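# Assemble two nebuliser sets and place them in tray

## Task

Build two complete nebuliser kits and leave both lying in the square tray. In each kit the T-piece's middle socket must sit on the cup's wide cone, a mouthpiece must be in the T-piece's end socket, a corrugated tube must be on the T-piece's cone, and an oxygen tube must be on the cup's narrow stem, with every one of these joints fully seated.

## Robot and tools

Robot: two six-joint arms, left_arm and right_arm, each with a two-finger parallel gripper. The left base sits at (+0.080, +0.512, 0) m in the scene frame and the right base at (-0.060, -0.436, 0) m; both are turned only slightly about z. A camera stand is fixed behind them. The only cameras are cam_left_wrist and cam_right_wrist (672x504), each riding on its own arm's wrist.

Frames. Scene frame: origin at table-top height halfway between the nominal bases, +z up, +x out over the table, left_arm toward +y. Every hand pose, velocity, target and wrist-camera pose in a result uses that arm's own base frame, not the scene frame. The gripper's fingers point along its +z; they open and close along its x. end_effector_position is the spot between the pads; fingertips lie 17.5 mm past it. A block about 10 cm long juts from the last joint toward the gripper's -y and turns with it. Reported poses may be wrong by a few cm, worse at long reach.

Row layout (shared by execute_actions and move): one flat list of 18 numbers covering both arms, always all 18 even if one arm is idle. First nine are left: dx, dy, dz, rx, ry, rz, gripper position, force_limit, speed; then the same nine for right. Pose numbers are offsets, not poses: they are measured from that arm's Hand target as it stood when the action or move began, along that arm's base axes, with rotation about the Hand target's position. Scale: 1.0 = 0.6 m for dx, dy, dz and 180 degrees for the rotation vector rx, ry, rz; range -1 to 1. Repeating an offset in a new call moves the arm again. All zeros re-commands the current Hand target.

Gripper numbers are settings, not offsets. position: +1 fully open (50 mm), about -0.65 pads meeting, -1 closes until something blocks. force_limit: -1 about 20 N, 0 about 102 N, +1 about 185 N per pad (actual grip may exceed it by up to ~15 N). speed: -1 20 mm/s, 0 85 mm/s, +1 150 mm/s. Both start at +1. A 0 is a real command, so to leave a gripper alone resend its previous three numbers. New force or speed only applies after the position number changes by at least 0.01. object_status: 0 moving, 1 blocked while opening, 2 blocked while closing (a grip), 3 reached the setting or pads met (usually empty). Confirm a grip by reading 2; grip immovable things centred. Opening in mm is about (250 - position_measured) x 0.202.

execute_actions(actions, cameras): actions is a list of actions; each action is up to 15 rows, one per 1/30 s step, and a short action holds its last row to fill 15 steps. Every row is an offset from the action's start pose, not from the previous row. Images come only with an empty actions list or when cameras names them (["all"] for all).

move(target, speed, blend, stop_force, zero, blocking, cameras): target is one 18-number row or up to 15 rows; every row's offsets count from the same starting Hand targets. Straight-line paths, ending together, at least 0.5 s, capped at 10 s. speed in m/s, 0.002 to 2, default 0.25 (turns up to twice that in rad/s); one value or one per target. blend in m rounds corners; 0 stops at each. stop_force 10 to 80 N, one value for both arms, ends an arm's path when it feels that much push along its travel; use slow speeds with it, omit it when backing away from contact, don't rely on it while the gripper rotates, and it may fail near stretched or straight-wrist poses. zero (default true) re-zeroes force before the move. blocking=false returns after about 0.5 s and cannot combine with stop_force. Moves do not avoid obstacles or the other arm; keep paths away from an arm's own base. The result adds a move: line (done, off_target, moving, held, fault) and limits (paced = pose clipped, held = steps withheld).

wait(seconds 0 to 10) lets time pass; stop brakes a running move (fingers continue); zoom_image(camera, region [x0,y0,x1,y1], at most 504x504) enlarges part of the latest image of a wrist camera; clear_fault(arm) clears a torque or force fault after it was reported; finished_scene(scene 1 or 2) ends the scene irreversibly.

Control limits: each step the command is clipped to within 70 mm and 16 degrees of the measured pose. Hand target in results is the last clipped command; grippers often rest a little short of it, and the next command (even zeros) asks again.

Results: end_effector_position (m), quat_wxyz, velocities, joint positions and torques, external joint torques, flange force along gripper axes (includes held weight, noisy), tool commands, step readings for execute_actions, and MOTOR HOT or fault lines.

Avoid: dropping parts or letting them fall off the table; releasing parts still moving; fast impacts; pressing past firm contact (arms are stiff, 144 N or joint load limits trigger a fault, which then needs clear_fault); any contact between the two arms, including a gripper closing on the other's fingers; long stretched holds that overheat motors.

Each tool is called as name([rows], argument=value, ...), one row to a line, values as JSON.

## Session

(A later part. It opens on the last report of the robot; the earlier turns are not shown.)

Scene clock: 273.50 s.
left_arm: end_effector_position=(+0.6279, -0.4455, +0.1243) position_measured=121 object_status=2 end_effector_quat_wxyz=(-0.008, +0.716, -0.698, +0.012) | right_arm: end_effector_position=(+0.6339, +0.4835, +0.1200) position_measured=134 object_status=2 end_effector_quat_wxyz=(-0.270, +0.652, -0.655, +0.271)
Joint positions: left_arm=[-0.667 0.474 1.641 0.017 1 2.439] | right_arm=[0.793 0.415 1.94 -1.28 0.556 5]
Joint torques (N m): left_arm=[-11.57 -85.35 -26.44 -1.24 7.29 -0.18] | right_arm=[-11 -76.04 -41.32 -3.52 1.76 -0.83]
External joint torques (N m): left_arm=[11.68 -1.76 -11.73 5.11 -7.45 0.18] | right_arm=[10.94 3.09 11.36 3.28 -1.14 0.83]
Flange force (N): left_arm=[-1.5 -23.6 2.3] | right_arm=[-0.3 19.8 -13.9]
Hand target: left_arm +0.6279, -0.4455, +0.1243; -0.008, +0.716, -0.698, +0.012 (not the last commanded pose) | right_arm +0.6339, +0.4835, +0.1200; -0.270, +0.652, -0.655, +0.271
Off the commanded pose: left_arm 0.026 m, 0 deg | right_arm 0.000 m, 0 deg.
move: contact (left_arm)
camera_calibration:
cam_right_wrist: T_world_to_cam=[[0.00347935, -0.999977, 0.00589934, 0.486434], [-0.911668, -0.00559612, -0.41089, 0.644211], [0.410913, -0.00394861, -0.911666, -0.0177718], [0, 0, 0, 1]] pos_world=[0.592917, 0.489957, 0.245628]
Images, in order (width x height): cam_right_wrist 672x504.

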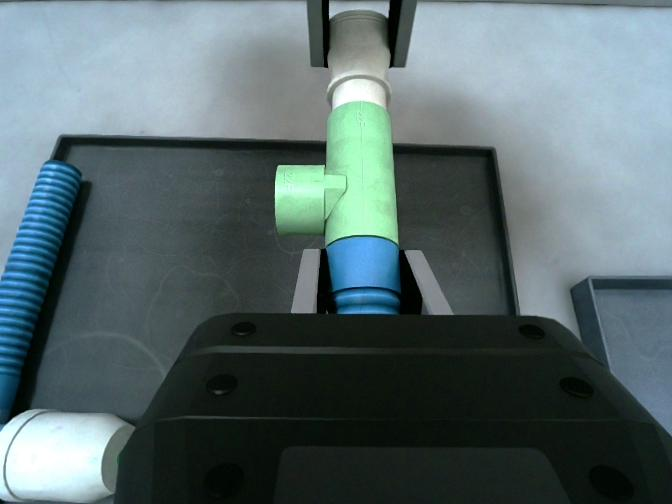

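execute_actions(actions=[])

Scene clock: 276.23 s.
left_arm: end_effector_position=(+0.6279, -0.4455, +0.1243) position_measured=121 object_status=2 end_effector_quat_wxyz=(-0.008, +0.716, -0.698, +0.012) | right_arm: end_effector_position=(+0.6339, +0.4835, +0.1200) position_measured=134 object_status=2 end_effector_quat_wxyz=(-0.270, +0.652, -0.655, +0.271)
Joint positions: left_arm=[-0.667 0.474 1.641 0.017 1 2.439] | right_arm=[0.793 0.415 1.94 -1.28 0.556 5]
Joint velocities: within noise
Joint torques (N m): left_arm=[-11.74 -85.62 -26.07 -1.37 7.6 -0.13] | right_arm=[-11.18 -76.33 -41.79 -3.62 1.95 -0.85]
External joint torques (N m): left_arm=[11.83 -1.41 -11.83 5.21 -7.74 0.13] | right_arm=[11.24 3.36 11.82 3.39 -1.33 0.85]
Flange force (N): left_arm=[-1.3 -24.1 3.0] | right_arm=[-0.2 20.5 -14.0]
Hand target: left_arm +0.6279, -0.4455, +0.1243; -0.008, +0.716, -0.698, +0.012 (not the last commanded pose) | right_arm +0.6339, +0.4835, +0.1200; -0.270, +0.652, -0.655, +0.271
Tool commands: left_gripper/position=-1.0 left_gripper/force_limit=+0.0 left_gripper/speed=-0.5 right_gripper/position=-1.0 right_gripper/force_limit=+0.0 right_gripper/speed=-0.5
Off the commanded pose: left_arm 0.026 m, 0 deg | right_arm 0.000 m, 0 deg.
camera_calibration:
cam_left_wrist: T_world_to_cam=[[0.0296672, -0.999509, -0.010031, -0.451112], [-0.943307, -0.0313152, 0.330442, 0.553046], [-0.330594, -0.000340995, -0.943773, 0.460594], [0, 0, 0, 1]] pos_world=[0.687345, -0.433415, 0.247421]
cam_right_wrist: T_world_to_cam=[[0.00343763, -0.999976, 0.00599076, 0.486436], [-0.911631, -0.00559602, -0.410972, 0.644301], [0.410996, -0.00404859, -0.911628, -0.0178223], [0, 0, 0, 1]] pos_world=[0.593017, 0.489958, 0.245628]

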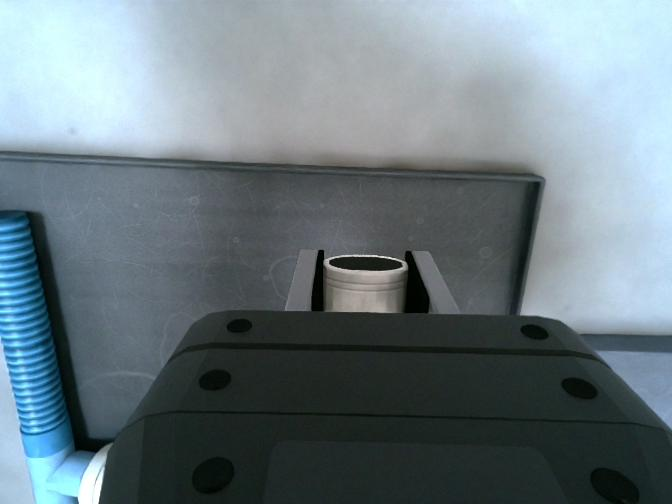

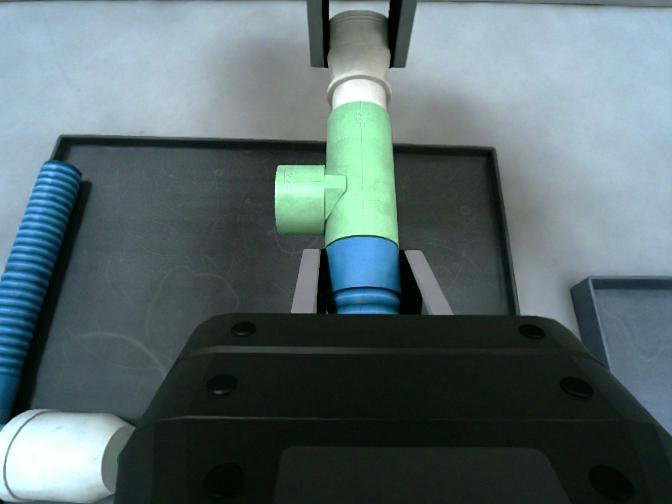

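zoom_image(camera="cam_right_wrist", region=[310, 0, 410, 140])

Scaled by 3.600 from the camera's 672x504 image, which has a finer 960x720 frame.

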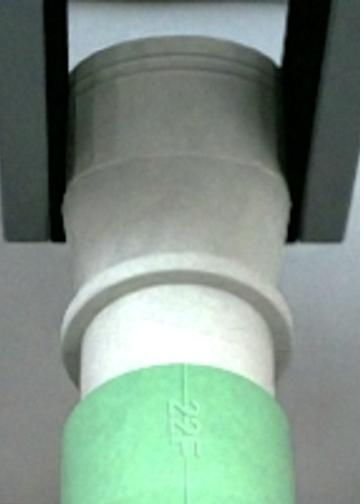

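zoom_image(camera="cam_right_wrist", region=[322, 60, 402, 120])

zoom_image(camera="cam_left_wrist", region=[280, 230, 460, 330])

Scaled by 6.300 from the camera's 672x504 image, which has a finer 960x720 frame.

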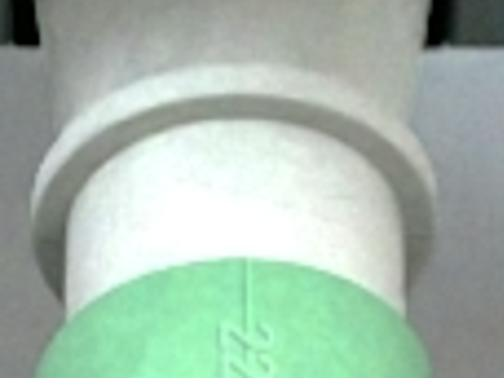

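Scaled by 2.800 from the camera's 672x504 image, which has a finer 960x720 frame.

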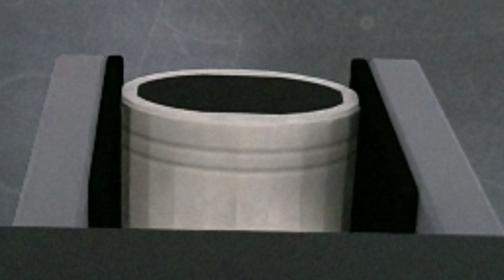

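move(target=[0.001666, 0.000043, 0, 0, 0, 0, -1, 0, -0.5, 0, 0, 0, 0, 0, 0, -1, 0, -0.5], speed=0.02)

move(target=[0, 0, 0.00417, 0, 0, 0, -1, 0, -0.5, 0, 0, 0, 0, 0, 0, -1, 0, -0.5], speed=0.004, stop_force=10)

Scene clock: 280.10 s.
left_arm: end_effector_position=(+0.6288, -0.4454, +0.1243) position_measured=121 object_status=2 end_effector_quat_wxyz=(-0.008, +0.716, -0.698, +0.012) | right_arm: end_effector_position=(+0.6340, +0.4835, +0.1200) position_measured=134 object_status=2 end_effector_quat_wxyz=(-0.270, +0.652, -0.655, +0.271)
Joint positions: left_arm=[-0.666 0.475 1.639 0.017 1.001 2.44] | right_arm=[0.793 0.415 1.94 -1.28 0.556 5]
Joint torques (N m): left_arm=[-3.08 -85.49 -35.1 1.82 2.71 -0.37] | right_arm=[-1.27 -76.28 -33.93 -1.52 0.82 -0.72]
External joint torques (N m): left_arm=[3.31 -2.33 -3.2 2.06 -2.87 0.37] | right_arm=[1.11 3.25 3.97 1.27 -0.19 0.72]
Flange force (N): left_arm=[-2.8 -4.2 0.3] | right_arm=[0.7 6.6 0.6]
Hand target: left_arm +0.6289, -0.4454, +0.1243; -0.008, +0.716, -0.698, +0.012 | right_arm +0.6339, +0.4835, +0.1200; -0.270, +0.652, -0.655, +0.271
Off the commanded pose: left_arm 0.000 m, 0 deg | right_arm 0.000 m, 0 deg.
move: done

Scene clock: 281.30 s.
left_arm: end_effector_position=(+0.6289, -0.4454, +0.1268) position_measured=121 object_status=2 end_effector_quat_wxyz=(-0.008, +0.716, -0.698, +0.012) | right_arm: end_effector_position=(+0.6340, +0.4835, +0.1200) position_measured=134 object_status=2 end_effector_quat_wxyz=(-0.270, +0.652, -0.655, +0.271)
Joint positions: left_arm=[-0.666 0.473 1.638 0.017 1.005 2.44] | right_arm=[0.793 0.415 1.94 -1.28 0.556 5]
Joint torques (N m): left_arm=[2.31 -85.57 -39.79 3.71 0.24 -0.4] | right_arm=[2.99 -76.25 -29.16 -0.35 0.53 -0.62]
External joint torques (N m): left_arm=[-1.86 -1.16 1.76 0.15 -0.39 0.4] | right_arm=[-3.01 3.44 -0.68 0.12 0.1 0.62]
Flange force (N): left_arm=[-2.0 5.9 0.8] | right_arm=[-0.8 -0.5 8.2]
Hand target: left_arm +0.6289, -0.4454, +0.1268; -0.008, +0.716, -0.698, +0.012 | right_arm +0.6339, +0.4835, +0.1200; -0.270, +0.652, -0.655, +0.271
Off the commanded pose: left_arm 0.000 m, 0 deg | right_arm 0.000 m, 0 deg.
move: done

wait(seconds=0.1, cameras=["cam_right_wrist"])

zoom_image(camera="cam_right_wrist", region=[322, 60, 402, 120])

Scene clock: 281.90 s.
left_arm: end_effector_position=(+0.6289, -0.4454, +0.1268) position_measured=121 object_status=2 end_effector_quat_wxyz=(-0.008, +0.716, -0.698, +0.012) | right_arm: end_effector_position=(+0.6339, +0.4835, +0.1200) position_measured=134 object_status=2 end_effector_quat_wxyz=(-0.270, +0.652, -0.655, +0.271)
Joint positions: left_arm=[-0.666 0.473 1.638 0.017 1.005 2.44] | right_arm=[0.793 0.415 1.94 -1.28 0.556 5]
Joint torques (N m): left_arm=[2.55 -85.36 -39.62 3.75 0.31 -0.38] | right_arm=[3.36 -76.66 -29.2 -0.32 0.57 -0.59]
External joint torques (N m): left_arm=[-2.41 -0.93 1.84 0.09 -0.44 0.38] | right_arm=[-3.49 3.77 -0.7 0.08 0.06 0.59]
Flange force (N): left_arm=[-1.4 6.3 1.1] | right_arm=[-0.5 -0.8 9.1]
Hand target: left_arm +0.6289, -0.4454, +0.1268; -0.008, +0.716, -0.698, +0.012 | right_arm +0.6339, +0.4835, +0.1200; -0.270, +0.652, -0.655, +0.271
Tool commands: left_gripper/position=-1.0 left_gripper/force_limit=+0.0 left_gripper/speed=-0.5 right_gripper/position=-1.0 right_gripper/force_limit=+0.0 right_gripper/speed=-0.5
Off the commanded pose: left_arm 0.000 m, 0 deg | right_arm 0.000 m, 0 deg.
wait: 0.10 s; at rest from the start
camera_calibration:
cam_right_wrist: T_world_to_cam=[[0.00343739, -0.999976, 0.00599118, 0.486435], [-0.911593, -0.00559634, -0.411056, 0.64434], [0.411079, -0.00404856, -0.911591, -0.0177898], [0, 0, 0, 1]] pos_world=[0.593017, 0.489958, 0.245728]
Images, in order (width x height): cam_right_wrist 672x504.

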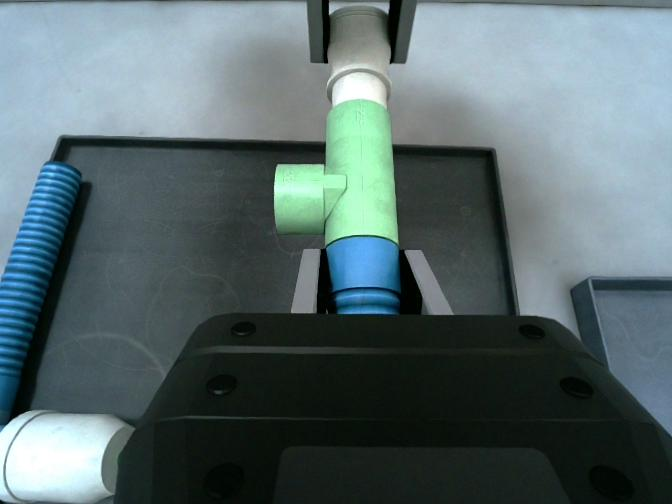

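Scaled by 6.300 from the camera's 672x504 image, which has a finer 960x720 frame.

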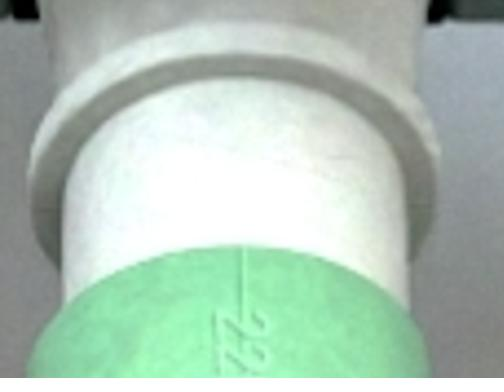

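move(target=[0, 0, -0.00417, 0, 0, 0, -1, 0, -0.5, 0, 0, 0, 0, 0, 0, -1, 0, -0.5], speed=0.01, cameras=["cam_right_wrist"])

zoom_image(camera="cam_right_wrist", region=[322, 60, 402, 120])

move(target=[0, 0, -0.0025, 0, 0, 0, -1, 0, -0.5, 0, 0, 0, 0, 0, 0, -1, 0, -0.5], speed=0.01, cameras=["cam_right_wrist"])

zoom_image(camera="cam_right_wrist", region=[322, 60, 402, 120])

Scene clock: 283.43 s.
left_arm: end_effector_position=(+0.6289, -0.4454, +0.1243) position_measured=121 object_status=2 end_effector_quat_wxyz=(-0.008, +0.716, -0.698, +0.012) | right_arm: end_effector_position=(+0.6339, +0.4835, +0.1200) position_measured=134 object_status=2 end_effector_quat_wxyz=(-0.270, +0.652, -0.655, +0.271)
Joint positions: left_arm=[-0.666 0.475 1.639 0.017 1.001 2.44] | right_arm=[0.793 0.415 1.94 -1.28 0.556 5]
Joint torques (N m): left_arm=[0.84 -83.99 -38.56 3.33 0.28 -0.44] | right_arm=[3.53 -78.41 -31.57 -0.89 0.33 -0.71]
External joint torques (N m): left_arm=[-0.85 -2.93 0.61 0.52 -0.43 0.44] | right_arm=[-3.51 5.41 1.51 0.66 0.28 0.71]
Flange force (N): left_arm=[-3.0 4.9 -1.5] | right_arm=[0.4 1.7 9.3]
Hand target: left_arm +0.6289, -0.4454, +0.1243; -0.008, +0.716, -0.698, +0.012 | right_arm +0.6339, +0.4835, +0.1200; -0.270, +0.652, -0.655, +0.271
Off the commanded pose: left_arm 0.000 m, 0 deg | right_arm 0.000 m, 0 deg.
move: done
camera_calibration:
cam_right_wrist: T_world_to_cam=[[0.00343763, -0.999976, 0.00599076, 0.486436], [-0.911631, -0.00559602, -0.410972, 0.644301], [0.410996, -0.00404859, -0.911628, -0.0178223], [0, 0, 0, 1]] pos_world=[0.593017, 0.489958, 0.245628]
Images, in order (width x height): cam_right_wrist 672x504.

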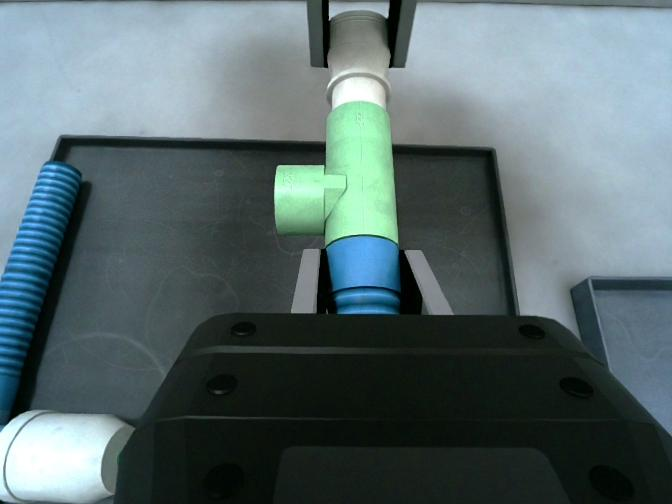

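Scaled by 6.300 from the camera's 672x504 image, which has a finer 960x720 frame.

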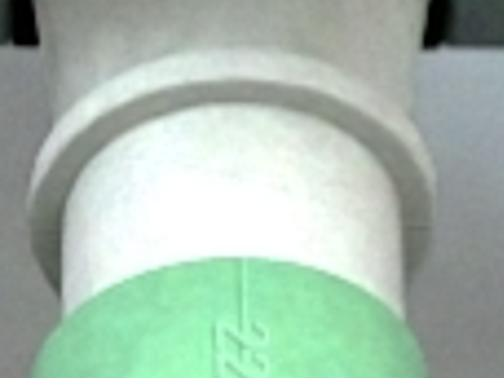

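Scene clock: 284.13 s.
left_arm: end_effector_position=(+0.6289, -0.4454, +0.1228) position_measured=121 object_status=2 end_effector_quat_wxyz=(-0.008, +0.716, -0.698, +0.012) | right_arm: end_effector_position=(+0.6339, +0.4835, +0.1200) position_measured=134 object_status=2 end_effector_quat_wxyz=(-0.270, +0.652, -0.655, +0.271)
Joint positions: left_arm=[-0.666 0.476 1.641 0.017 0.998 2.44] | right_arm=[0.793 0.415 1.94 -1.28 0.556 5]
Joint torques (N m): left_arm=[0.11 -82.97 -37.71 3.02 0.35 -0.48] | right_arm=[3.93 -79.51 -33.02 -1.33 0.32 -0.73]
External joint torques (N m): left_arm=[0.43 -4.39 -0.27 0.84 -0.5 0.48] | right_arm=[-3.9 6.58 3.05 1.09 0.29 0.73]
Flange force (N): left_arm=[-4.4 3.9 -3.2] | right_arm=[1.5 2.9 9.7]
Hand target: left_arm +0.6289, -0.4454, +0.1228; -0.008, +0.716, -0.698, +0.012 | right_arm +0.6339, +0.4835, +0.1200; -0.270, +0.652, -0.655, +0.271
Off the commanded pose: left_arm 0.000 m, 0 deg | right_arm 0.000 m, 0 deg.
move: done
camera_calibration:
cam_right_wrist: T_world_to_cam=[[0.00343763, -0.999976, 0.00599076, 0.486436], [-0.911631, -0.00559602, -0.410972, 0.644301], [0.410996, -0.00404859, -0.911628, -0.0178223], [0, 0, 0, 1]] pos_world=[0.593017, 0.489958, 0.245628]
Images, in order (width x height): cam_right_wrist 672x504.

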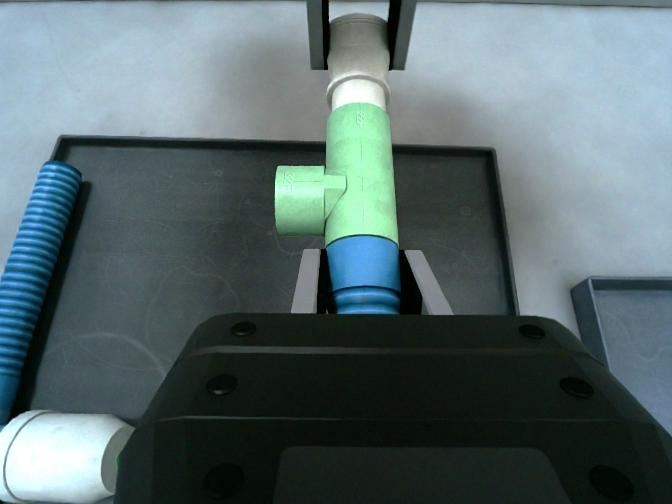

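Scaled by 6.300 from the camera's 672x504 image, which has a finer 960x720 frame.

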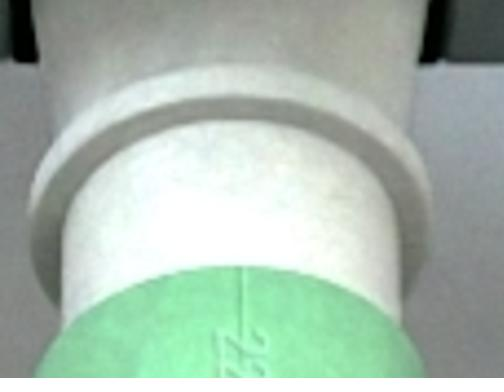

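move(target=[0, 0, 0.0025, 0, 0, 0, -1, 0, -0.5, 0, 0, 0, 0, 0, 0, -1, 0, -0.5], speed=0.02)

move(target=[-0.03332, -0.000867, 0, 0, 0, 0, -1, 0, -0.5, 0, 0, 0, 0, 0, 0, -1, 0, -0.5], speed=0.012, stop_force=40, cameras=["cam_right_wrist"])

zoom_image(camera="cam_right_wrist", region=[322, 60, 402, 120])

Scene clock: 285.27 s.
left_arm: end_effector_position=(+0.6289, -0.4454, +0.1243) position_measured=121 object_status=2 end_effector_quat_wxyz=(-0.008, +0.716, -0.698, +0.012) | right_arm: end_effector_position=(+0.6339, +0.4835, +0.1200) position_measured=134 object_status=2 end_effector_quat_wxyz=(-0.270, +0.652, -0.655, +0.271)
Joint positions: left_arm=[-0.666 0.475 1.639 0.017 1.001 2.44] | right_arm=[0.793 0.415 1.94 -1.28 0.556 5]
Joint torques (N m): left_arm=[-0.38 -84.91 -38.18 2.73 0.78 -0.45] | right_arm=[2.72 -77.31 -31.88 -1.05 0.24 -0.72]
External joint torques (N m): left_arm=[0.78 -1.92 0.23 1.13 -0.92 0.45] | right_arm=[-2.81 4.42 1.93 0.81 0.38 0.72]
Flange force (N): left_arm=[-3.6 2.1 0.0] | right_arm=[0.9 2.2 6.8]
Hand target: left_arm +0.6289, -0.4454, +0.1243; -0.008, +0.716, -0.698, +0.012 | right_arm +0.6339, +0.4835, +0.1200; -0.270, +0.652, -0.655, +0.271
Off the commanded pose: left_arm 0.000 m, 0 deg | right_arm 0.000 m, 0 deg.
move: done

Scene clock: 287.07 s.
left_arm: end_effector_position=(+0.6144, -0.4458, +0.1244) position_measured=121 object_status=2 end_effector_quat_wxyz=(-0.008, +0.716, -0.698, +0.013) | right_arm: end_effector_position=(+0.6339, +0.4835, +0.1200) position_measured=134 object_status=2 end_effector_quat_wxyz=(-0.270, +0.652, -0.655, +0.271)
Joint positions: left_arm=[-0.679 0.459 1.665 0.017 0.991 2.427] | right_arm=[0.793 0.415 1.94 -1.28 0.556 5]
Joint torques (N m): left_arm=[-20.12 -78.82 -16.31 -3.99 10.33 -0.17] | right_arm=[-18.12 -82.15 -52.98 -6.15 2.64 -0.97]
External joint torques (N m): left_arm=[20.25 -6.67 -21.71 7.84 -10.5 0.17] | right_arm=[18.08 9.15 22.98 5.91 -2.02 0.97]
Flange force (N): left_arm=[-2.5 -41.1 -3.9] | right_arm=[1.3 37.1 -20.7]
Hand target: left_arm +0.6144, -0.4458, +0.1243; -0.008, +0.716, -0.698, +0.013 (not the last commanded pose) | right_arm +0.6339, +0.4835, +0.1200; -0.270, +0.652, -0.655, +0.271
Off the commanded pose: left_arm 0.005 m, 0 deg | right_arm 0.000 m, 0 deg.
move: contact (left_arm)
camera_calibration:
cam_right_wrist: T_world_to_cam=[[0.00343763, -0.999976, 0.00599076, 0.486436], [-0.911631, -0.00559602, -0.410972, 0.644209], [0.410996, -0.00404859, -0.911628, -0.0177812], [0, 0, 0, 1]] pos_world=[0.592917, 0.489958, 0.245628]
Images, in order (width x height): cam_right_wrist 672x504.

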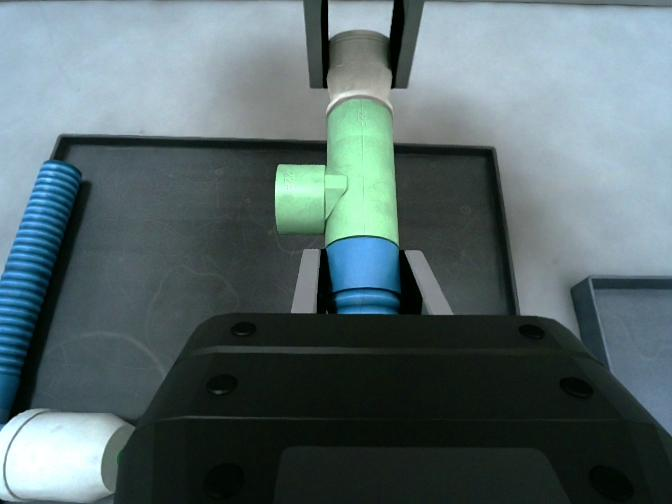

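Scaled by 6.300 from the camera's 672x504 image, which has a finer 960x720 frame.

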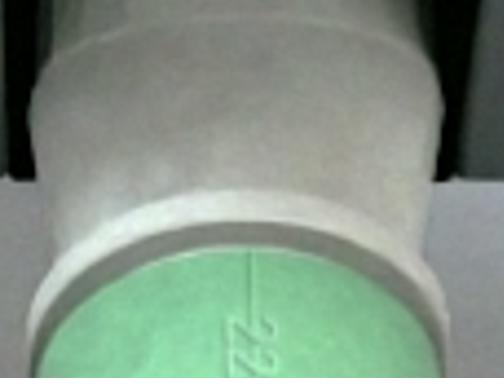

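move(target=[-0.01333, -0.000347, 0, 0, 0, 0, -1, 0, -0.5, 0, 0, 0, 0, 0, 0, -1, 0, -0.5], speed=0.012, stop_force=78, zero=false)

move(target=[-0.0008, 0, 0, 0, 0, 0, -1, 0, -0.5, 0, 0, 0, 0, 0, 0, -1, 0, -0.5], speed=0.012, cameras=["cam_right_wrist"])

zoom_image(camera="cam_right_wrist", region=[322, 70, 402, 130])

Scene clock: 288.33 s.
left_arm: end_effector_position=(+0.6111, -0.4460, +0.1245) position_measured=121 object_status=2 end_effector_quat_wxyz=(-0.009, +0.716, -0.698, +0.013) | right_arm: end_effector_position=(+0.6339, +0.4835, +0.1199) position_measured=134 object_status=2 end_effector_quat_wxyz=(-0.270, +0.652, -0.655, +0.271)
Joint positions: left_arm=[-0.682 0.455 1.671 0.018 0.989 2.424] | right_arm=[0.793 0.415 1.94 -1.28 0.556 5]
Joint torques (N m): left_arm=[-39.61 -76.95 3.42 -11.24 20.11 -0.16] | right_arm=[-38.43 -83.38 -71.6 -10.68 4.83 -1.03]
External joint torques (N m): left_arm=[39.95 -7.84 -41.11 15.06 -20.26 0.16] | right_arm=[38.44 10.48 41.65 10.45 -4.21 1.03]
Flange force (N): left_arm=[-2.3 -83.9 -2.4] | right_arm=[2.1 68.0 -50.9]
Hand target: left_arm +0.6111, -0.4460, +0.1244; -0.009, +0.716, -0.698, +0.013 (not the last commanded pose) | right_arm +0.6339, +0.4835, +0.1200; -0.270, +0.652, -0.655, +0.271
Off the commanded pose: left_arm 0.005 m, 0 deg | right_arm 0.000 m, 0 deg.
move: contact (left_arm)

Scene clock: 289.03 s.
left_arm: end_effector_position=(+0.6107, -0.4460, +0.1244) position_measured=121 object_status=2 end_effector_quat_wxyz=(-0.009, +0.716, -0.698, +0.013) | right_arm: end_effector_position=(+0.6339, +0.4835, +0.1200) position_measured=134 object_status=2 end_effector_quat_wxyz=(-0.270, +0.652, -0.655, +0.271)
Joint positions: left_arm=[-0.682 0.455 1.671 0.018 0.988 2.424] | right_arm=[0.793 0.415 1.94 -1.28 0.556 5]
Joint torques (N m): left_arm=[-42.34 -76.75 7.34 -12.3 21.89 -0.13] | right_arm=[-42.32 -84.19 -74.82 -11.39 5.45 -1.08]
External joint torques (N m): left_arm=[42.4 -7.38 -44.87 16.11 -22.03 0.13] | right_arm=[42.21 11.25 44.83 11.15 -4.82 1.08]
Flange force (N): left_arm=[-0.2 -91.9 -1.8] | right_arm=[1.8 74.0 -55.1]
Hand target: left_arm +0.6107, -0.4460, +0.1244; -0.009, +0.716, -0.698, +0.013 | right_arm +0.6339, +0.4835, +0.1200; -0.270, +0.652, -0.655, +0.271
Off the commanded pose: left_arm 0.000 m, 0 deg | right_arm 0.000 m, 0 deg.
move: done
camera_calibration:
cam_right_wrist: T_world_to_cam=[[0.00343763, -0.999976, 0.00599076, 0.486436], [-0.911631, -0.00559602, -0.410972, 0.644301], [0.410996, -0.00404859, -0.911628, -0.0178223], [0, 0, 0, 1]] pos_world=[0.593017, 0.489958, 0.245628]
Images, in order (width x height): cam_right_wrist 672x504.

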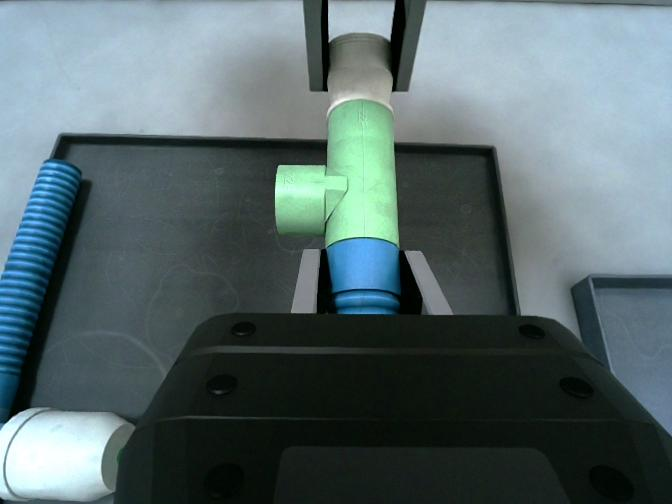

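Scaled by 6.300 from the camera's 672x504 image, which has a finer 960x720 frame.

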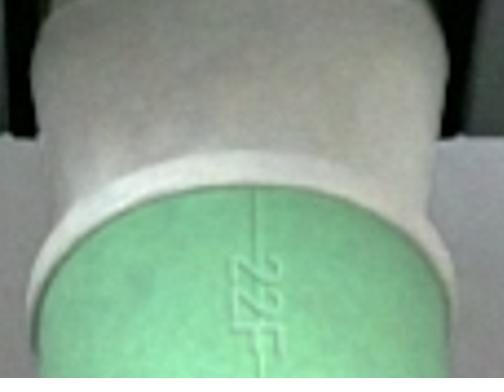

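move([
  [0.0025,0.00007,0,0,0,0,-1,0,-0.5,0,0,0,0,0,0,-1,0,-0.5],
  [0.0025,0.00007,0,0,0,0,0.6,0,-0.5,0,0,0,0,0,0,-1,0,-0.5],
  [0.0025,0.00007,0.1833,0,0,0,0.6,0,-0.5,0,0,0,0,0,0,-1,0,-0.5],
  [-0.1072,0.3468,0.1927,0,0,0,0.6,0,-0.5,0,0,0,0,0,0,-1,0,-0.5],
  [-0.3345,0.6517,0.0593,-0.0063,0.0059,0.5,0.6,0,-0.5,0,0,0,0,0,0,-1,0,-0.5],
], speed=[0.02,0.02,0.2,0.35,0.35], blend=[0,0,0.03,0.05,0], cameras=["cam_left_wrist","cam_right_wrist"])

Scene clock: 295.67 s.
left_arm: end_effector_position=(+0.4100, -0.0549, +0.1600) position_measured=63 object_status=3 end_effector_quat_wxyz=(-0.003, +1.000, +0.013, +0.003) | right_arm: end_effector_position=(+0.6339, +0.4835, +0.1200) position_measured=134 object_status=2 end_effector_quat_wxyz=(-0.270, +0.652, -0.655, +0.271)
Joint positions: left_arm=[-0.222 -0.077 2.258 0.009 0.956 1.318] | right_arm=[0.793 0.415 1.94 -1.28 0.556 5]
Joint torques (N m): left_arm=[2.04 -28.08 -37.79 3.59 0.42 -0.4] | right_arm=[3.25 -76.58 -28.98 -0.32 0.6 -0.62]
External joint torques (N m): left_arm=[-2.01 0.08 1.59 0.1 -0.42 0.4] | right_arm=[-3.14 3.57 -0.92 0.09 0.02 0.62]
Flange force (N): left_arm=[-3.2 3.5 2.8] | right_arm=[-1.0 -0.8 8.7]
Hand target: left_arm +0.4100, -0.0549, +0.1600; -0.003, +1.000, +0.013, +0.003 | right_arm +0.6339, +0.4835, +0.1200; -0.270, +0.652, -0.655, +0.271
Off the commanded pose: left_arm 0.000 m, 0 deg | right_arm 0.000 m, 0 deg.
move: done
camera_calibration:
cam_left_wrist: T_world_to_cam=[[0.999518, 0.0295175, -0.00959044, -0.395033], [0.0310031, -0.93528, 0.352549, -0.104823], [0.00143663, -0.352677, -0.935744, 0.265649], [0, 0, 0, 1]] pos_world=[0.397711, 0.0073103, 0.281746]
cam_right_wrist: T_world_to_cam=[[0.00343763, -0.999976, 0.00599076, 0.486436], [-0.911631, -0.00559602, -0.410972, 0.644301], [0.410996, -0.00404859, -0.911628, -0.0178223], [0, 0, 0, 1]] pos_world=[0.593017, 0.489958, 0.245628]

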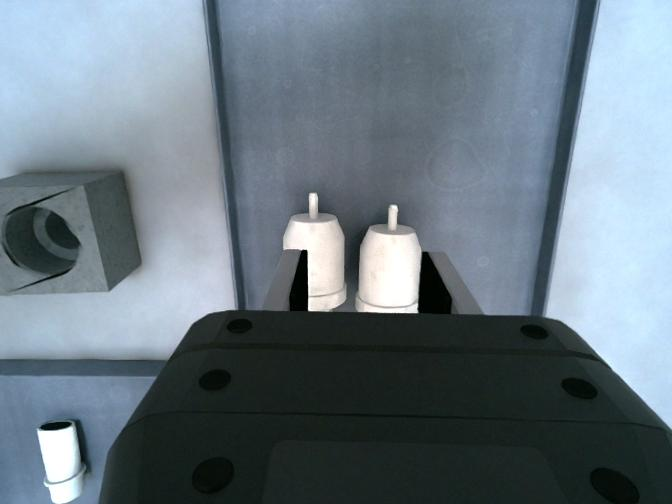

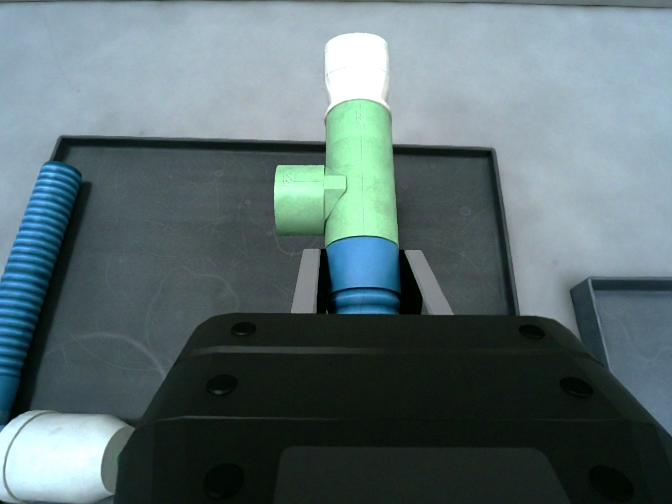

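zoom_image(camera="cam_left_wrist", region=[250, 180, 450, 330])

Scaled by 2.520 from the camera's 672x504 image, which has a finer 960x720 frame.

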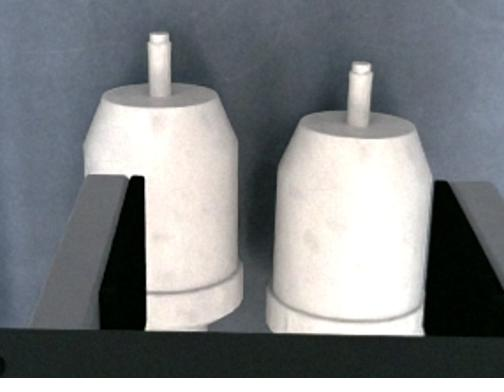

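move(target=[0.05,-0.0717,-0.1,-0.1666,-0.0047,0.0011,1,0,-0.2,0,0,0,0,0,0,-1,0,-0.5], speed=0.2, cameras=["cam_left_wrist"])

Scene clock: 299.57 s.
left_arm: end_effector_position=(+0.4400, -0.0980, +0.1001) position_measured=3 object_status=3 end_effector_quat_wxyz=(+0.256, +0.967, +0.015, +0.007) | right_arm: end_effector_position=(+0.6339, +0.4835, +0.1200) position_measured=134 object_status=2 end_effector_quat_wxyz=(-0.270, +0.652, -0.655, +0.271)
Joint positions: left_arm=[0.026 0.101 2.312 -0.713 0.858 2.077] | right_arm=[0.793 0.415 1.94 -1.28 0.556 5]
Joint torques (N m): left_arm=[2.25 -37.64 -28.63 1.18 1.09 -0.4] | right_arm=[2.95 -76.29 -29.29 -0.3 0.6 -0.65]
External joint torques (N m): left_arm=[-2.26 -0.14 1.31 0.08 -0.41 0.4] | right_arm=[-3 3.19 -0.68 0.06 0.03 0.65]
Flange force (N): left_arm=[-2.6 3.3 4.5] | right_arm=[-0.4 -0.4 8.0]
Hand target: left_arm +0.4400, -0.0980, +0.1000; +0.256, +0.967, +0.015, +0.007 | right_arm +0.6339, +0.4835, +0.1200; -0.270, +0.652, -0.655, +0.271
Off the commanded pose: left_arm 0.000 m, 0 deg | right_arm 0.000 m, 0 deg.
move: done
camera_calibration:
cam_left_wrist: T_world_to_cam=[[0.999566, 0.0277752, -0.00981804, -0.424542], [0.0252016, -0.633624, 0.773231, -0.134813], [0.0152557, -0.773142, -0.634049, 0.116897], [0, 0, 0, 1]] pos_world=[0.425972, 0.0167496, 0.174192]
Images, in order (width x height): cam_left_wrist 672x504.

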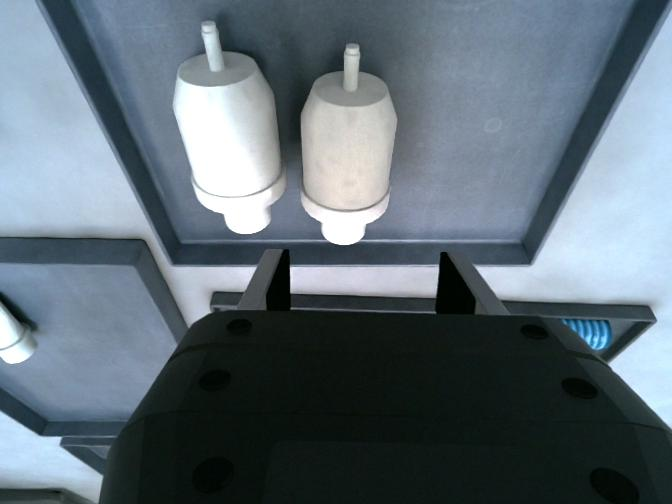

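move(target=[-0.00367,0.00917,-0.0533,0,0,0,1,0,-0.2,0,0,0,0,0,0,-1,0,-0.5], speed=0.12, cameras=["cam_left_wrist"])

zoom_image(camera="cam_left_wrist", region=[230, 60, 480, 330])

Scene clock: 302.40 s.
left_arm: end_effector_position=(+0.4378, -0.0925, +0.0681) position_measured=3 object_status=3 end_effector_quat_wxyz=(+0.256, +0.967, +0.015, +0.007) | right_arm: end_effector_position=(+0.6339, +0.4835, +0.1200) position_measured=134 object_status=2 end_effector_quat_wxyz=(-0.270, +0.652, -0.655, +0.271)
Joint positions: left_arm=[0.039 0.153 2.338 -0.756 0.805 2.156] | right_arm=[0.793 0.415 1.94 -1.28 0.556 5]
Joint torques (N m): left_arm=[2.38 -40.56 -25.64 1.02 1.21 -0.39] | right_arm=[2.8 -76.47 -29.07 -0.39 0.6 -0.64]
External joint torques (N m): left_arm=[-2.32 0.04 1.33 0.04 -0.43 0.39] | right_arm=[-2.8 3.5 -0.8 0.15 0.02 0.64]
Flange force (N): left_arm=[-2.5 3.4 4.9] | right_arm=[-1.2 -0.5 8.2]
Hand target: left_arm +0.4377, -0.0925, +0.0680; +0.256, +0.967, +0.015, +0.007 | right_arm +0.6339, +0.4835, +0.1200; -0.270, +0.652, -0.655, +0.271
Off the commanded pose: left_arm 0.000 m, 0 deg | right_arm 0.000 m, 0 deg.
move: done
camera_calibration:
cam_left_wrist: T_world_to_cam=[[0.999566, 0.0277773, -0.00982057, -0.42281], [0.0252049, -0.633624, 0.773231, -0.10653], [0.0152557, -0.773142, -0.634049, 0.100894], [0, 0, 0, 1]] pos_world=[0.423772, 0.0222496, 0.142192]
Images, in order (width x height): cam_left_wrist 672x504.

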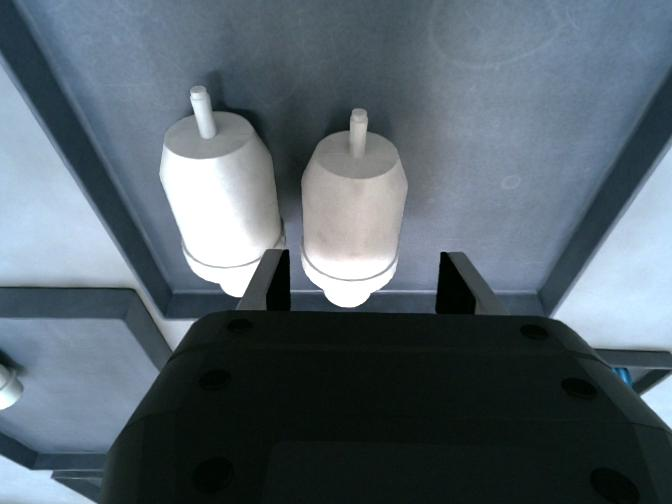

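Scaled by 1.867 from the camera's 672x504 image, which has a finer 960x720 frame.

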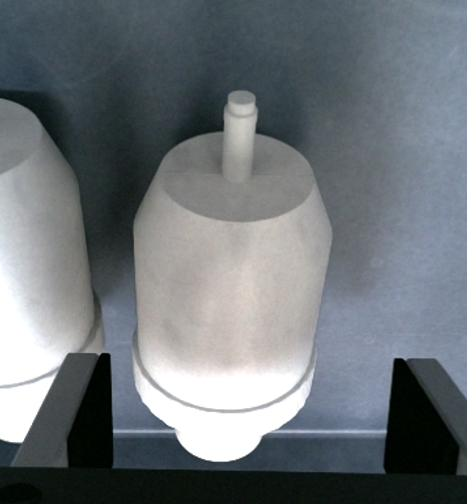

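move(target=[-0.001,0.0025,-0.04333,0,0,0,1,0,-0.2,0,0,0,0,0,0,-1,0,-0.5], speed=0.08, cameras=["cam_left_wrist"])

zoom_image(camera="cam_left_wrist", region=[230, 100, 480, 330])

Scene clock: 304.00 s.
left_arm: end_effector_position=(+0.4372, -0.0910, +0.0421) position_measured=3 object_status=3 end_effector_quat_wxyz=(+0.256, +0.967, +0.015, +0.007) | right_arm: end_effector_position=(+0.6339, +0.4835, +0.1200) position_measured=134 object_status=2 end_effector_quat_wxyz=(-0.270, +0.652, -0.655, +0.271)
Joint positions: left_arm=[0.042 0.2 2.355 -0.8 0.761 2.222] | right_arm=[0.793 0.415 1.94 -1.28 0.556 5]
Joint torques (N m): left_arm=[2.57 -42.69 -23.05 0.85 1.29 -0.41] | right_arm=[2.99 -76.38 -29.32 -0.4 0.57 -0.59]
External joint torques (N m): left_arm=[-2.61 -0.5 1.04 0.05 -0.42 0.41] | right_arm=[-3.08 3.68 -0.49 0.17 0.06 0.59]
Flange force (N): left_arm=[-2.8 4.6 4.2] | right_arm=[-0.7 -0.4 8.4]
Hand target: left_arm +0.4371, -0.0910, +0.0420; +0.256, +0.967, +0.015, +0.007 | right_arm +0.6339, +0.4835, +0.1200; -0.270, +0.652, -0.655, +0.271
Off the commanded pose: left_arm 0.000 m, 0 deg | right_arm 0.000 m, 0 deg.
move: done
camera_calibration:
cam_left_wrist: T_world_to_cam=[[0.999566, 0.0277773, -0.00982057, -0.422507], [0.0252049, -0.633624, 0.773231, -0.0854607], [0.0152557, -0.773142, -0.634049, 0.0855773], [0, 0, 0, 1]] pos_world=[0.423172, 0.0237496, 0.116192]
Images, in order (width x height): cam_left_wrist 672x504.

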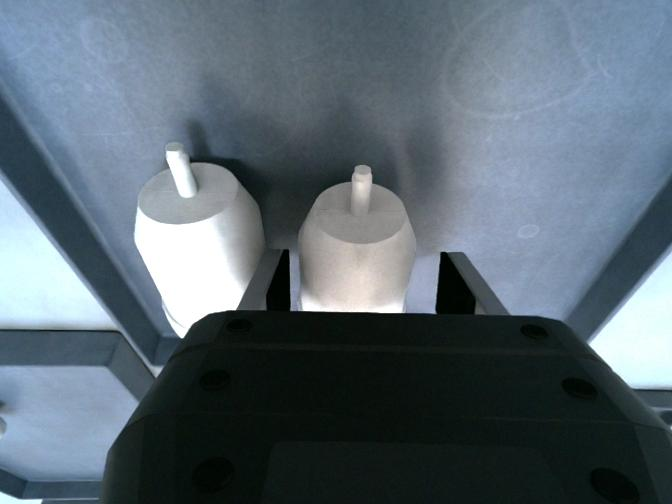

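Scaled by 2.016 from the camera's 672x504 image, which has a finer 960x720 frame.

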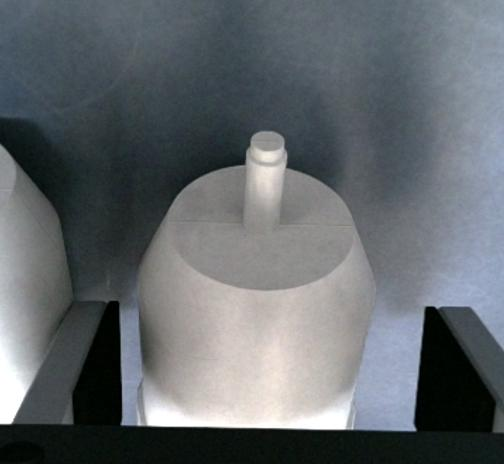

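move(target=[0,0,-0.04,0,0,0,1,0,-0.2,0,0,0,0,0,0,-1,0,-0.5], speed=0.012, stop_force=10, cameras=["cam_left_wrist"])

zoom_image(camera="cam_left_wrist", region=[230, 100, 480, 330])

Scene clock: 306.53 s.
left_arm: end_effector_position=(+0.4372, -0.0910, +0.0225) position_measured=3 object_status=3 end_effector_quat_wxyz=(+0.256, +0.967, +0.015, +0.007) | right_arm: end_effector_position=(+0.6339, +0.4835, +0.1200) position_measured=134 object_status=2 end_effector_quat_wxyz=(-0.270, +0.652, -0.655, +0.271)
Joint positions: left_arm=[0.042 0.238 2.365 -0.839 0.728 2.275] | right_arm=[0.793 0.415 1.94 -1.28 0.556 5]
Joint torques (N m): left_arm=[0.21 -34.06 -16.16 1.36 -1.28 -0.24] | right_arm=[3.52 -77.02 -29.46 -0.41 0.59 -0.64]
External joint torques (N m): left_arm=[-0.14 -10.98 -3.62 -0.59 2.21 0.24] | right_arm=[-3.35 4.02 -0.5 0.19 0.03 0.64]
Flange force (N): left_arm=[-5.9 11.9 -22.4] | right_arm=[-0.7 -0.5 9.2]
Hand target: left_arm +0.4372, -0.0910, +0.0226; +0.256, +0.967, +0.015, +0.007 (not the last commanded pose) | right_arm +0.6339, +0.4835, +0.1200; -0.270, +0.652, -0.655, +0.271
Off the commanded pose: left_arm 0.005 m, 0 deg | right_arm 0.000 m, 0 deg.
move: contact (left_arm)
camera_calibration:
cam_left_wrist: T_world_to_cam=[[0.999566, 0.0277755, -0.0098243, -0.422698], [0.0252045, -0.633515, 0.77332, -0.0703932], [0.0152555, -0.773232, -0.63394, 0.0732048], [0, 0, 0, 1]] pos_world=[0.423172, 0.0237497, 0.0966912]
Images, in order (width x height): cam_left_wrist 672x504.

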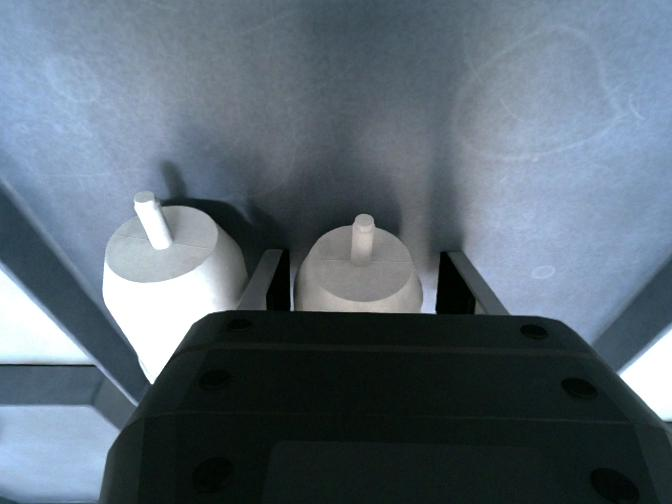

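Scaled by 2.016 from the camera's 672x504 image, which has a finer 960x720 frame.

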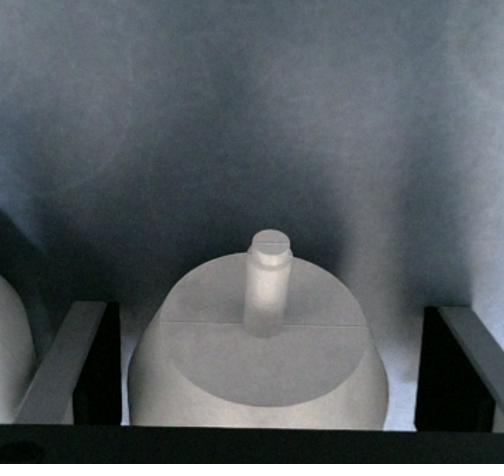

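move([
  [0,0,0.00417,0,0,0,1,0,-0.2,0,0,0,0,0,0,-1,0,-0.5],
  [0,0,0.00417,0,0,0,-1,0,-0.9,0,0,0,0,0,0,-1,0,-0.5],
], speed=0.02, cameras=["cam_left_wrist"])

zoom_image(camera="cam_left_wrist", region=[230, 100, 480, 330])

Scene clock: 308.23 s.
left_arm: end_effector_position=(+0.4372, -0.0910, +0.0251) position_measured=70 object_status=2 end_effector_quat_wxyz=(+0.256, +0.967, +0.015, +0.007) | right_arm: end_effector_position=(+0.6339, +0.4835, +0.1200) position_measured=134 object_status=2 end_effector_quat_wxyz=(-0.270, +0.652, -0.655, +0.271)
Joint positions: left_arm=[0.042 0.233 2.364 -0.834 0.732 2.268] | right_arm=[0.793 0.415 1.94 -1.28 0.556 5]
Joint torques (N m): left_arm=[2.14 -44.59 -21.28 0.76 1.38 -0.39] | right_arm=[2.87 -76.59 -29.11 -0.37 0.66 -0.58]
External joint torques (N m): left_arm=[-2.17 0.05 1.42 0.02 -0.45 0.39] | right_arm=[-2.97 3.56 -0.85 0.13 -0.03 0.58]
Flange force (N): left_arm=[-2.9 3.2 4.8] | right_arm=[-1.1 -0.8 8.5]
Hand target: left_arm +0.4372, -0.0910, +0.0251; +0.256, +0.967, +0.015, +0.007 | right_arm +0.6339, +0.4835, +0.1200; -0.270, +0.652, -0.655, +0.271
Off the commanded pose: left_arm 0.000 m, 0 deg | right_arm 0.000 m, 0 deg.
move: done
camera_calibration:
cam_left_wrist: T_world_to_cam=[[0.999566, 0.0277755, -0.0098243, -0.422674], [0.0252045, -0.633515, 0.77332, -0.0723265], [0.0152555, -0.773232, -0.63394, 0.0747896], [0, 0, 0, 1]] pos_world=[0.423172, 0.0237497, 0.0991912]
Images, in order (width x height): cam_left_wrist 672x504.

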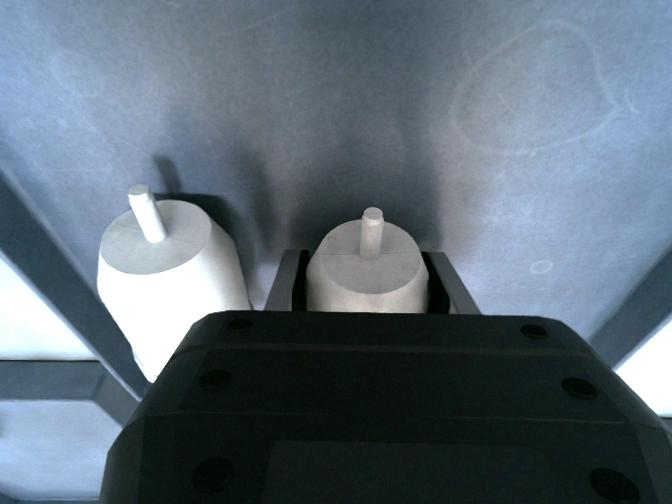

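Scaled by 2.016 from the camera's 672x504 image, which has a finer 960x720 frame.

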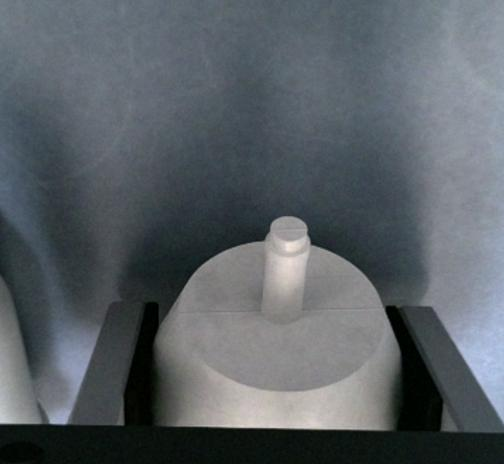

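move([
  [0,0,0.04,0,0,0,-1,0,-0.9,0,0,0,0,0,0,-1,0,-0.5],
  [0,0,0.1497,0.0166,0.0005,-0.0011,-1,0,-0.9,0,0,0,0,0,0,-1,0,-0.5],
  [0.17005,-0.4285,0.1497,0.0166,0.0005,-0.0011,-1,0,-0.9,0,0,0,0,0,0,-1,0,-0.5],
], speed=[0.08,0.2,0.3], blend=[0.01,0.04,0], cameras=["cam_left_wrist","cam_right_wrist"])

Scene clock: 311.50 s.
left_arm: end_effector_position=(+0.5392, -0.3480, +0.1149) position_measured=70 object_status=2 end_effector_quat_wxyz=(+0.231, +0.973, +0.014, +0.006) | right_arm: end_effector_position=(+0.6339, +0.4835, +0.1200) position_measured=134 object_status=2 end_effector_quat_wxyz=(-0.270, +0.652, -0.655, +0.271)
Joint positions: left_arm=[-0.447 0.265 2.045 -0.653 0.711 1.573] | right_arm=[0.793 0.415 1.94 -1.28 0.556 5]
Joint torques (N m): left_arm=[2.05 -58.75 -32.97 1.69 0.4 -0.42] | right_arm=[3.05 -76.26 -29.24 -0.34 0.55 -0.62]
External joint torques (N m): left_arm=[-1.81 -0.9 1.4 0.06 -0.44 0.42] | right_arm=[-2.97 3.47 -0.65 0.11 0.07 0.62]
Flange force (N): left_arm=[-5.1 0.2 1.5] | right_arm=[-0.8 -0.4 8.2]
Hand target: left_arm +0.5392, -0.3481, +0.1149; +0.231, +0.973, +0.014, +0.006 | right_arm +0.6339, +0.4835, +0.1200; -0.270, +0.652, -0.655, +0.271
Off the commanded pose: left_arm 0.000 m, 0 deg | right_arm 0.000 m, 0 deg.
move: done; blend cut to 0.0329 m at target 2
camera_calibration:
cam_left_wrist: T_world_to_cam=[[0.999637, 0.0250115, -0.0100248, -0.517607], [0.0242531, -0.673052, 0.739198, -0.316531], [0.0117412, -0.739172, -0.673414, -0.0503179], [0, 0, 0, 1]] pos_world=[0.525687, -0.237289, 0.194905]
cam_right_wrist: T_world_to_cam=[[0.00343763, -0.999976, 0.00599076, 0.486436], [-0.911631, -0.00559602, -0.410972, 0.644301], [0.410996, -0.00404859, -0.911628, -0.0178223], [0, 0, 0, 1]] pos_world=[0.593017, 0.489958, 0.245628]

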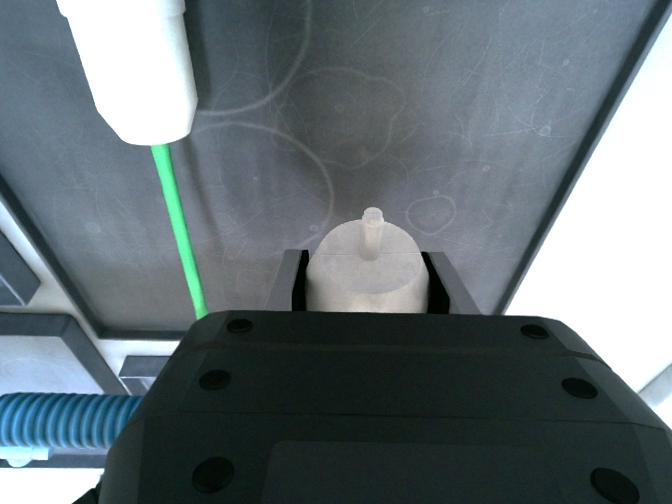

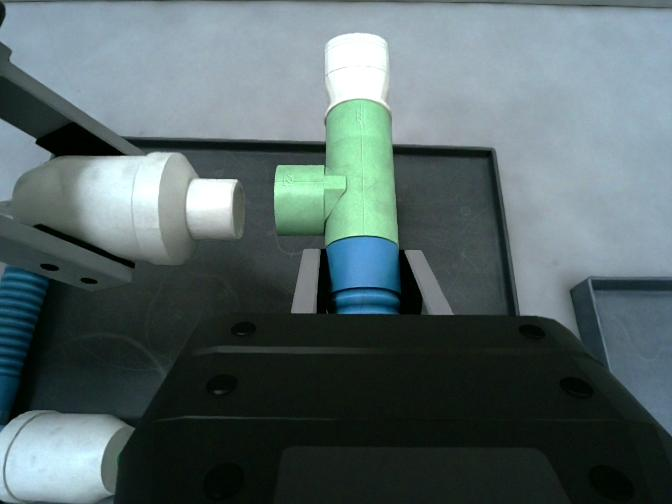

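zoom_image(camera="cam_right_wrist", region=[120, 130, 340, 280])

Scaled by 2.291 from the camera's 672x504 image, which has a finer 960x720 frame.

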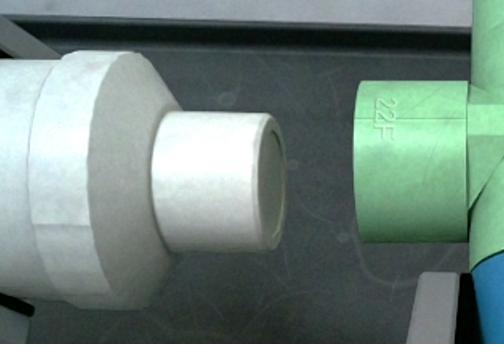

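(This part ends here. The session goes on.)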